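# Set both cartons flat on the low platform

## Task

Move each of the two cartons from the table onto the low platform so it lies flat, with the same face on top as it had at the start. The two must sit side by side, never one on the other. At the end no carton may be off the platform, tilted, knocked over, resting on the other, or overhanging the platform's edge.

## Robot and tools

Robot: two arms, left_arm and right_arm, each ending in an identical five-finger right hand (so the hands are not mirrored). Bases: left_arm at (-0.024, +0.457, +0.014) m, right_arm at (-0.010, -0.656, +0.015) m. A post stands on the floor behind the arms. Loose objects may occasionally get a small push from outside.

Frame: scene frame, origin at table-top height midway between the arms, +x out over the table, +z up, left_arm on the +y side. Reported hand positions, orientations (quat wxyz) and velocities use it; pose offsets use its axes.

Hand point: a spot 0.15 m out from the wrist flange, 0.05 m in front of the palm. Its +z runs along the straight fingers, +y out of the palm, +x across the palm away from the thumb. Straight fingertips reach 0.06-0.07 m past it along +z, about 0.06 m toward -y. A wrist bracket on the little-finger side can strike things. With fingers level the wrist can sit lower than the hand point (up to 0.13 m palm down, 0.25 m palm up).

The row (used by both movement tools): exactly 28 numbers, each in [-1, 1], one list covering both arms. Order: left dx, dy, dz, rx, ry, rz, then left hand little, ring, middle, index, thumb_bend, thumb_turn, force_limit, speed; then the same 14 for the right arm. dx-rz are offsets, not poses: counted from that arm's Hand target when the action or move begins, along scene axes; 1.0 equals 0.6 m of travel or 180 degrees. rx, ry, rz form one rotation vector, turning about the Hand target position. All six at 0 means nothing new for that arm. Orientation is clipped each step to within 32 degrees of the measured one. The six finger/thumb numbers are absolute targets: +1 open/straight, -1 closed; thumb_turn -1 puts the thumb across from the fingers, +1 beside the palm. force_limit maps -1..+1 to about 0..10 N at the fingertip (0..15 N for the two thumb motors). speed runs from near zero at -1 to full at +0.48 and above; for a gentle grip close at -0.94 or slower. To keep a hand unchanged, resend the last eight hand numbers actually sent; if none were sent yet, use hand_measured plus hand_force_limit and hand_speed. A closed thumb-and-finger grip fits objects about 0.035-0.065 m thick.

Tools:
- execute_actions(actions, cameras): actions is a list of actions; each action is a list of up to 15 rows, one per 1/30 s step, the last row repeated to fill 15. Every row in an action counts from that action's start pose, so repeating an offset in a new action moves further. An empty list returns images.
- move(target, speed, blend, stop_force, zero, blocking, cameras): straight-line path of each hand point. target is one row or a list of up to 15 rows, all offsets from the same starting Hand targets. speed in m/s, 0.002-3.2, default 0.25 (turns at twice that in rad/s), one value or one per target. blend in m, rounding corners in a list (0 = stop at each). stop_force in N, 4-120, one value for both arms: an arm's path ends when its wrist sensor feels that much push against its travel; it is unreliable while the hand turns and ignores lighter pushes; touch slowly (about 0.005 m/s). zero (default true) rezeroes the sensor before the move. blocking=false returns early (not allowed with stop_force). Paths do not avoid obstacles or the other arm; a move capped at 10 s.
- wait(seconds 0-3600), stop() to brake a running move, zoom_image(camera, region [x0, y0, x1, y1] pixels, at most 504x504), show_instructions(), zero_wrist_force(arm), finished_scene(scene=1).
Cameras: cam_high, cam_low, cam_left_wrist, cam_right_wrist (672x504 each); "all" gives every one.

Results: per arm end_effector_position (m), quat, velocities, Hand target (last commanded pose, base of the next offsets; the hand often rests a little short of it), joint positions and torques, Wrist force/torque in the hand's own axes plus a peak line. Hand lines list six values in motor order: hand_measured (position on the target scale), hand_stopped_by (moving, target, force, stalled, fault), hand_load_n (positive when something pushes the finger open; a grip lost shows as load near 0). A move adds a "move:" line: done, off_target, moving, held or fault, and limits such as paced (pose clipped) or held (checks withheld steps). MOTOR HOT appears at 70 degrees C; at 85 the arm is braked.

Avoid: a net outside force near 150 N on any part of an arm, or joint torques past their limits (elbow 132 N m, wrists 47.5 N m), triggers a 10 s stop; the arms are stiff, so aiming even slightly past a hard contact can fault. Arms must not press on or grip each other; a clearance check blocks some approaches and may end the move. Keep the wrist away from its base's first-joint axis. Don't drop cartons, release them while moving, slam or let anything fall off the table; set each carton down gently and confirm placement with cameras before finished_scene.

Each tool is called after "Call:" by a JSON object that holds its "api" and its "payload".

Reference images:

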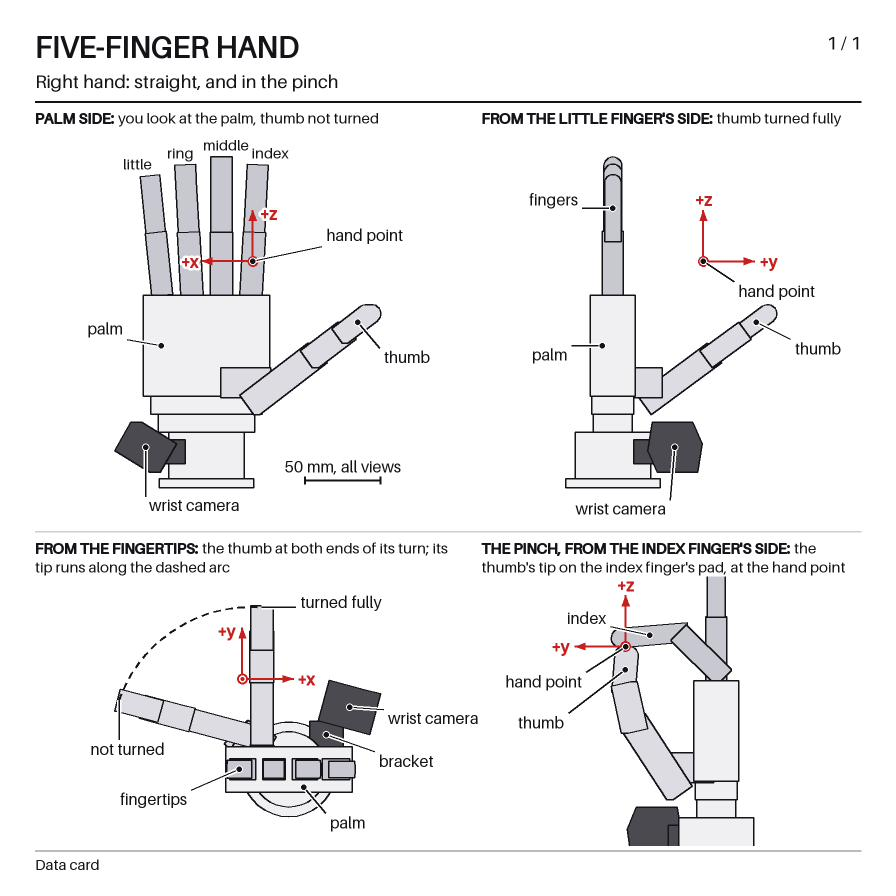

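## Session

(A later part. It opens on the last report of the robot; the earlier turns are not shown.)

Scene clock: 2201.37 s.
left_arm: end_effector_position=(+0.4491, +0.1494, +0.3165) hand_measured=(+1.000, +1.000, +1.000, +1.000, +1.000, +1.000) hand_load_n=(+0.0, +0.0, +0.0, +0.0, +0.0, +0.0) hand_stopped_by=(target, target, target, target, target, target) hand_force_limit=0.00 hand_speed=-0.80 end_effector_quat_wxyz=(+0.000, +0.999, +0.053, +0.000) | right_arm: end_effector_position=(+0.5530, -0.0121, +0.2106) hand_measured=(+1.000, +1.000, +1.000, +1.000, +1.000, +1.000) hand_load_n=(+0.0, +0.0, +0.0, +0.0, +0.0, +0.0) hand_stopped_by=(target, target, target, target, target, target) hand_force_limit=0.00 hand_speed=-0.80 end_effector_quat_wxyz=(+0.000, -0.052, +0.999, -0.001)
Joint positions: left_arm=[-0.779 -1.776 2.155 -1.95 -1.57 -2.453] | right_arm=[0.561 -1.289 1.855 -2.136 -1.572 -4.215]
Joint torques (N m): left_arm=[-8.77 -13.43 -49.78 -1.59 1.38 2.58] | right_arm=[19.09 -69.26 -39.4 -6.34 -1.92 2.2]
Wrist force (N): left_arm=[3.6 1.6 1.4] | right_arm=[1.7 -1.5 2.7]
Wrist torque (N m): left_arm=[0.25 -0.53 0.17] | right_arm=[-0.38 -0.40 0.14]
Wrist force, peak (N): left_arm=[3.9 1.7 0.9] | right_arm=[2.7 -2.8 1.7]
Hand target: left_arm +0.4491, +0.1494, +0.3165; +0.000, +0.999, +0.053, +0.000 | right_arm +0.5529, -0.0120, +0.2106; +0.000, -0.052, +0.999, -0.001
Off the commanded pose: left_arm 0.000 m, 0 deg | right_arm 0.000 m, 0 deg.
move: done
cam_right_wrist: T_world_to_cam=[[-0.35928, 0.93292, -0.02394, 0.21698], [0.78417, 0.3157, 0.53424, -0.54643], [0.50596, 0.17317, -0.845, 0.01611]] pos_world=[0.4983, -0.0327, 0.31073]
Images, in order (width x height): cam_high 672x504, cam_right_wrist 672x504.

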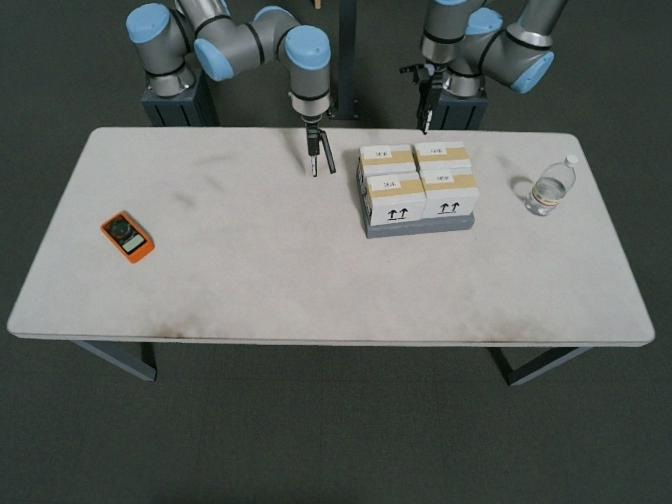

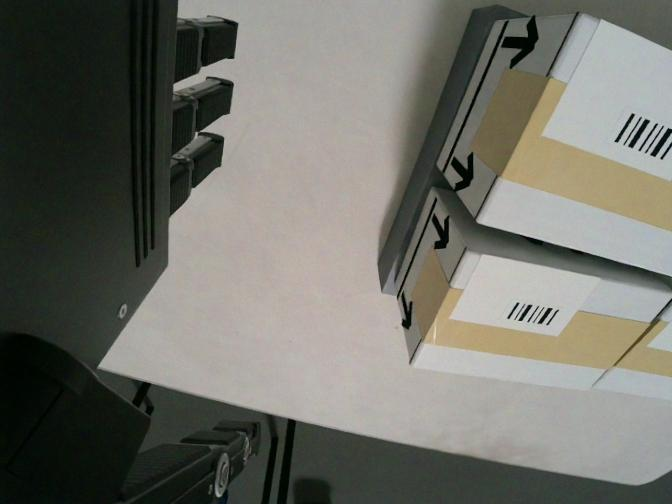

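Call:
{"api": "move", "payload": {"target": [[0,0,0,0,0,0,1,1,1,1,1,1,0,-0.8,-0.03,0.15,-0.05,0,0,0,1,1,1,1,1,1,0,-0.8],[0,0,0,0,0,0,1,1,1,1,1,1,0,-0.8,-0.03,0.1829,-0.12,0,0,0,1,1,1,1,1,1,0,-0.8]], "speed": 0.08, "blend": 0.01}}

Call:
{"api": "move", "payload": {"target": [0,0,0,0,0,0,1,1,1,1,1,1,0,-0.8,-0.0043,0.0415,0,0,0,0,1,1,1,1,1,1,0,-0.8], "speed": 0.01, "stop_force": 12}}

Call:
{"api": "move", "payload": {"target": [[0,0,0,0,0,0,1,1,1,1,1,1,0,-0.8,0.004,-0.04,0,0,0,0,1,1,1,1,1,1,0,-0.8],[0,0,0,0,0,0,1,1,1,1,1,1,0,-0.8,0.0343,-0.2244,0.12,0,0,0,1,1,1,1,1,1,0,-0.8]], "speed": [0.04,0.15], "blend": 0.01, "cameras": ["all"]}}

Call:
{"api": "zoom_image", "payload": {"camera": "cam_right_wrist", "region": [412, 0, 672, 200]}}

Call:
{"api": "zoom_image", "payload": {"camera": "cam_high", "region": [345, 130, 490, 250]}}

Call:
{"api": "zoom_image", "payload": {"camera": "cam_low", "region": [310, 170, 490, 270]}}

Scene clock: 2224.47 s.
left_arm: end_effector_position=(+0.4491, +0.1494, +0.3165) hand_measured=(+1.000, +1.000, +1.000, +1.000, +1.000, +1.000) hand_load_n=(+0.0, +0.0, +0.0, +0.0, +0.0, +0.0) hand_stopped_by=(target, target, target, target, target, target) hand_force_limit=0.00 hand_speed=-0.80 end_effector_quat_wxyz=(+0.000, +0.999, +0.053, +0.000) | right_arm: end_effector_position=(+0.5348, +0.0979, +0.1388) hand_measured=(+1.000, +1.000, +1.000, +1.000, +1.000, +1.000) hand_load_n=(+0.0, +0.0, +0.0, +0.0, +0.0, +0.0) hand_stopped_by=(target, target, target, target, target, target) hand_force_limit=0.00 hand_speed=-0.80 end_effector_quat_wxyz=(+0.000, -0.052, +0.999, -0.001)
Joint positions: left_arm=[-0.779 -1.776 2.155 -1.95 -1.57 -2.453] | right_arm=[0.682 -1.118 1.756 -2.209 -1.572 -4.094]
Joint torques (N m): left_arm=[-7.6 -13.35 -49.43 -1.53 1.62 2.45] | right_arm=[-14.09 -79.99 -40.83 -2.22 3.02 -1.5]
Wrist force (N): left_arm=[3.7 1.5 1.1] | right_arm=[1.5 -1.2 2.0]
Wrist torque (N m): left_arm=[0.26 -0.53 0.17] | right_arm=[-0.28 -0.36 -0.18]
Wrist force, peak (N): left_arm=[3.9 1.5 1.3] | right_arm=[1.4 -1.3 3.6]
Hand target: left_arm +0.4491, +0.1494, +0.3165; +0.000, +0.999, +0.053, +0.000 | right_arm +0.5349, +0.0977, +0.1386; +0.000, -0.052, +0.999, -0.001
Off the commanded pose: left_arm 0.000 m, 0 deg | right_arm 0.000 m, 0 deg.
move: done

Scene clock: 2228.33 s.
left_arm: end_effector_position=(+0.4491, +0.1494, +0.3165) hand_measured=(+1.000, +1.000, +1.000, +1.000, +1.000, +1.000) hand_load_n=(+0.0, -0.5, +0.0, +0.0, +0.0, +0.0) hand_stopped_by=(target, target, target, target, target, target) hand_force_limit=0.00 hand_speed=-0.80 end_effector_quat_wxyz=(+0.000, +0.999, +0.053, +0.000) | right_arm: end_effector_position=(+0.5323, +0.1226, +0.1386) hand_measured=(+1.000, +1.000, +1.000, +1.000, +1.000, +1.000) hand_load_n=(+0.0, +0.0, +0.0, +0.0, -0.5, +0.0) hand_stopped_by=(target, target, target, target, target, target) hand_force_limit=0.00 hand_speed=-0.80 end_effector_quat_wxyz=(+0.000, -0.052, +0.999, -0.001)
Joint positions: left_arm=[-0.779 -1.776 2.155 -1.95 -1.57 -2.453] | right_arm=[0.705 -1.093 1.716 -2.194 -1.572 -4.071]
Joint torques (N m): left_arm=[-9.39 -13.74 -49.77 -1.63 1.35 2.84] | right_arm=[-13.34 -82.38 -30.41 -6.3 3.95 -1.07]
Wrist force (N): left_arm=[3.5 1.5 1.1] | right_arm=[1.5 -2.0 2.4]
Wrist torque (N m): left_arm=[0.25 -0.50 0.16] | right_arm=[-0.37 -0.40 -0.22]
Wrist force, peak (N): left_arm=[3.9 1.5 1.1] | right_arm=[2.0 -3.6 1.9]
Hand target: left_arm +0.4491, +0.1494, +0.3165; +0.000, +0.999, +0.053, +0.000 | right_arm +0.5323, +0.1226, +0.1386; +0.000, -0.052, +0.999, -0.001
Off the commanded pose: left_arm 0.000 m, 0 deg | right_arm 0.000 m, 0 deg.
move: done

Scene clock: 2230.20 s.
left_arm: end_effector_position=(+0.4491, +0.1494, +0.3165) hand_measured=(+1.000, +1.000, +1.000, +1.000, +1.000, +1.000) hand_load_n=(+0.0, +0.0, +0.0, +0.0, +0.0, +0.0) hand_stopped_by=(target, target, target, target, target, target) hand_force_limit=0.00 hand_speed=-0.80 end_effector_quat_wxyz=(+0.000, +0.999, +0.053, +0.000) | right_arm: end_effector_position=(+0.5529, -0.0121, +0.2105) hand_measured=(+1.000, +1.000, +1.000, +1.000, +1.000, +1.000) hand_load_n=(+0.0, +0.0, +0.0, +0.0, +0.0, +0.0) hand_stopped_by=(target, target, target, target, target, target) hand_force_limit=0.00 hand_speed=-0.80 end_effector_quat_wxyz=(+0.000, -0.052, +0.999, -0.001)
Joint positions: left_arm=[-0.779 -1.776 2.155 -1.95 -1.57 -2.453] | right_arm=[0.561 -1.289 1.855 -2.136 -1.572 -4.215]
Joint torques (N m): left_arm=[-7.82 -13.7 -49.5 -1.67 1.14 2.67] | right_arm=[0.05 -67.15 -51.38 -5.33 -0.71 0.34]
Wrist force (N): left_arm=[3.7 1.4 1.3] | right_arm=[1.8 -1.5 2.6]
Wrist torque (N m): left_arm=[0.22 -0.53 0.17] | right_arm=[-0.37 -0.41 -0.11]
Wrist force, peak (N): left_arm=[3.7 1.6 1.4] | right_arm=[1.8 -1.7 3.0]
Hand target: left_arm +0.4491, +0.1494, +0.3165; +0.000, +0.999, +0.053, +0.000 | right_arm +0.5529, -0.0120, +0.2106; +0.000, -0.052, +0.999, -0.001
Off the commanded pose: left_arm 0.000 m, 0 deg | right_arm 0.000 m, 0 deg.
move: done
cam_left_wrist: T_world_to_cam=[[0.37848, -0.92502, 0.03313, -0.04811], [-0.77749, -0.2983, 0.55365, 0.20906], [-0.50225, -0.2353, -0.83209, 0.63537]] pos_world=[0.49987, 0.16737, 0.41454]
cam_right_wrist: T_world_to_cam=[[-0.3593, 0.93291, -0.02402, 0.21684], [0.78421, 0.31577, 0.53414, -0.54624], [0.50589, 0.17308, -0.84505, 0.01616]] pos_world=[0.4981, -0.0326, 0.31063]

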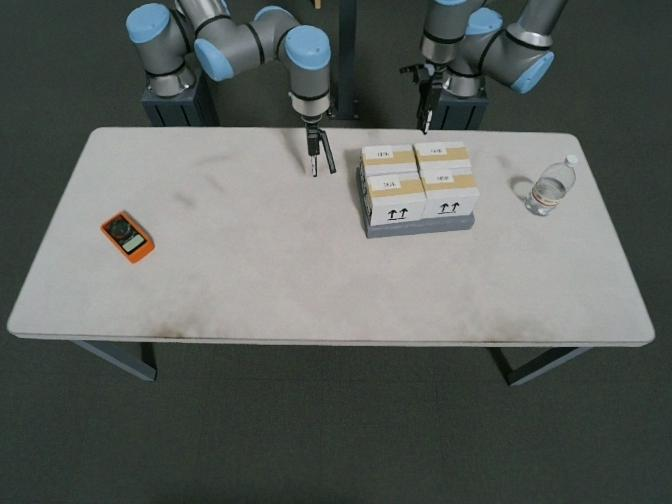

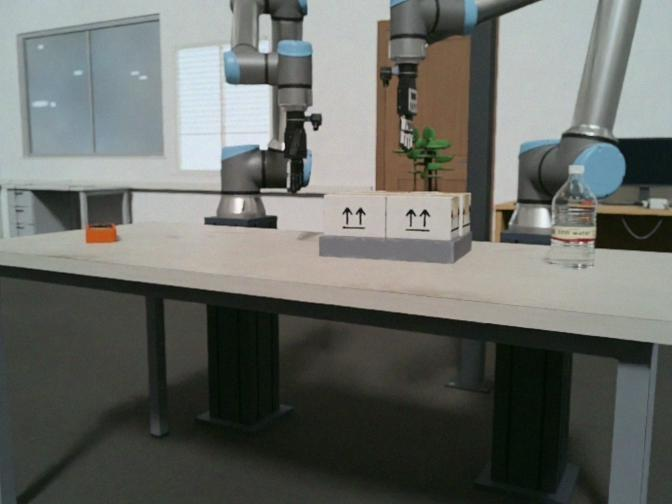

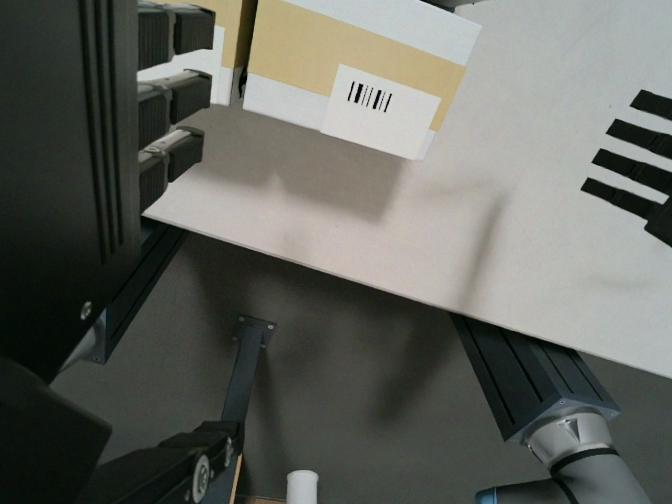

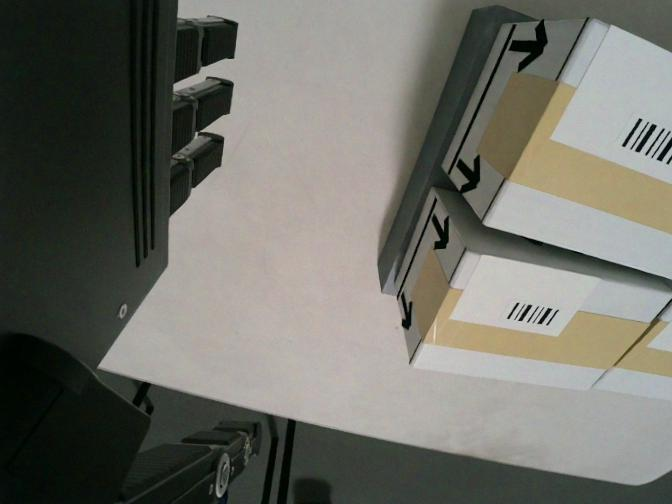

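Scaled by 1.938 from the camera's image (finer frame: 960x720).

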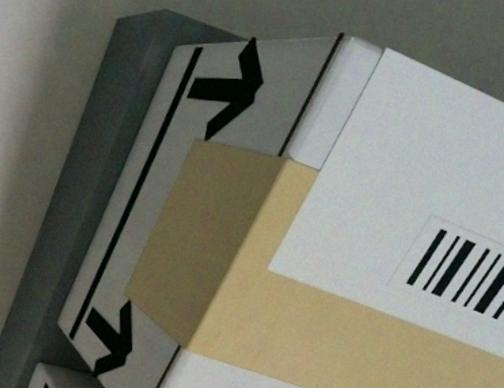

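Scaled by 3.476 from the camera's image (finer frame: 960x720).

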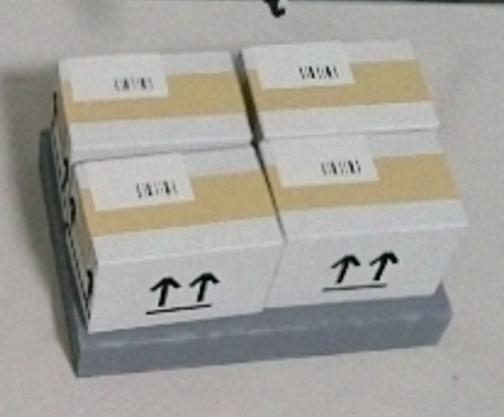

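Scaled by 2.800 from the camera's image (finer frame: 960x720).

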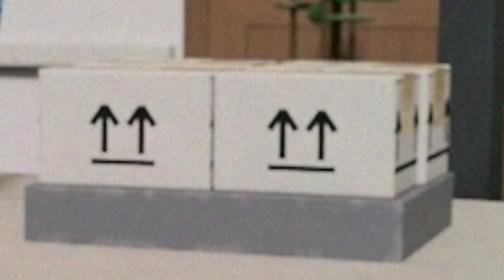

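Call:
{"api": "move", "payload": {"target": [0.0,0.47,-0.1,0,0,0,1,1,1,1,1,1,0,-0.8,0,0,0,0,0,0,1,1,1,1,1,1,0,-0.8], "speed": 0.25, "cameras": ["cam_left_wrist"]}}

Call:
{"api": "zoom_image", "payload": {"camera": "cam_low", "region": [430, 180, 490, 260]}}

Scene clock: 2240.97 s.
left_arm: end_effector_position=(+0.4491, +0.4314, +0.2564) hand_measured=(+1.000, +1.000, +1.000, +1.000, +1.000, +1.000) hand_load_n=(+0.0, +0.0, +0.0, +0.0, -0.5, +0.0) hand_stopped_by=(target, target, target, target, target, target) hand_force_limit=0.00 hand_speed=-0.80 end_effector_quat_wxyz=(+0.000, +0.999, +0.053, +0.000) | right_arm: end_effector_position=(+0.5529, -0.0120, +0.2106) hand_measured=(+1.000, +1.000, +1.000, +1.000, +1.000, +1.000) hand_load_n=(+0.0, +0.0, +0.0, +0.0, +0.0, +0.0) hand_stopped_by=(target, target, target, target, target, target) hand_force_limit=0.00 hand_speed=-0.80 end_effector_quat_wxyz=(+0.000, -0.052, +0.999, -0.001)
Joint positions: left_arm=[-0.284 -1.835 2.313 -2.049 -1.57 -1.958] | right_arm=[0.561 -1.289 1.855 -2.136 -1.572 -4.215]
Joint torques (N m): left_arm=[10.44 -31.67 -50.2 -2.72 -0.47 2.8] | right_arm=[-4.86 -69.82 -51.99 -2.67 3.86 -1.21]
Wrist force (N): left_arm=[3.7 1.0 1.2] | right_arm=[1.6 -1.3 2.6]
Wrist torque (N m): left_arm=[0.22 -0.52 0.31] | right_arm=[-0.35 -0.39 -0.12]
Wrist force, peak (N): left_arm=[3.3 4.1 0.2] | right_arm=[1.8 -1.6 2.8]
Hand target: left_arm +0.4491, +0.4314, +0.2565; +0.000, +0.999, +0.053, +0.000 | right_arm +0.5529, -0.0120, +0.2106; +0.000, -0.052, +0.999, -0.001
Off the commanded pose: left_arm 0.000 m, 0 deg | right_arm 0.000 m, 0 deg.
move: done
cam_left_wrist: T_world_to_cam=[[0.37864, -0.92495, 0.03297, 0.21468], [-0.77734, -0.29847, 0.55377, 0.32642], [-0.50237, -0.23531, -0.83202, 0.65176]] pos_world=[0.49987, 0.44937, 0.35444]

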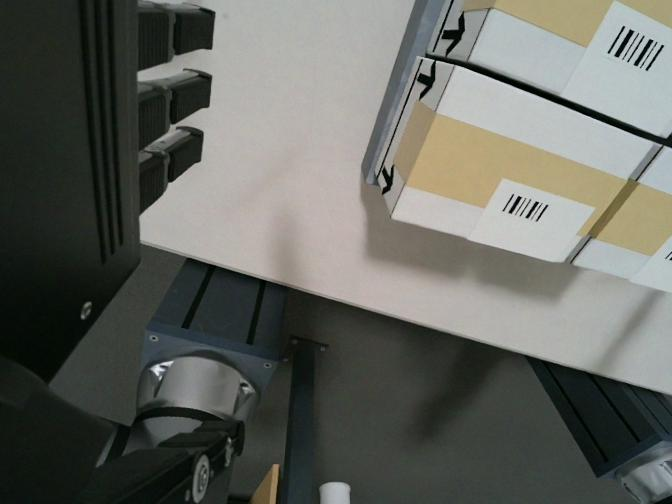

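This scene's latest camera images include none from cam_low. They are from: cam_left_wrist. cam_low's image comes with the result of a call that names it in "cameras".

Call:
{"api": "zoom_image", "payload": {"camera": "cam_left_wrist", "region": [350, 0, 520, 230]}}

Scaled by 2.191 from the camera's image (finer frame: 960x720).

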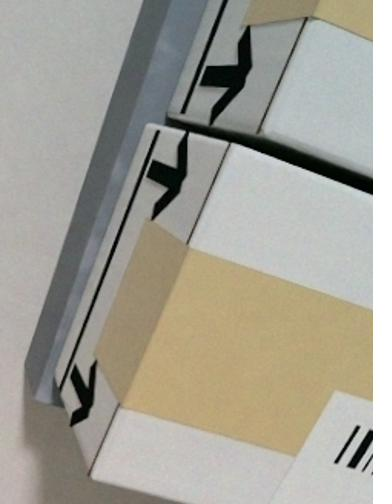

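Call:
{"api": "zoom_image", "payload": {"camera": "cam_left_wrist", "region": [355, 100, 415, 200]}}

Call:
{"api": "zoom_image", "payload": {"camera": "cam_left_wrist", "region": [385, 0, 445, 100]}}

Scaled by 5.040 from the camera's image (finer frame: 960x720).

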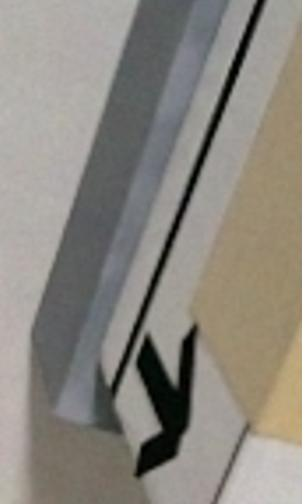

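Scaled by 5.040 from the camera's image (finer frame: 960x720).

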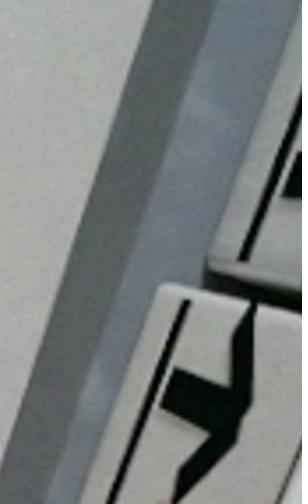

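Call:
{"api": "finished_scene", "payload": {}}

The scene is finished: the task was done.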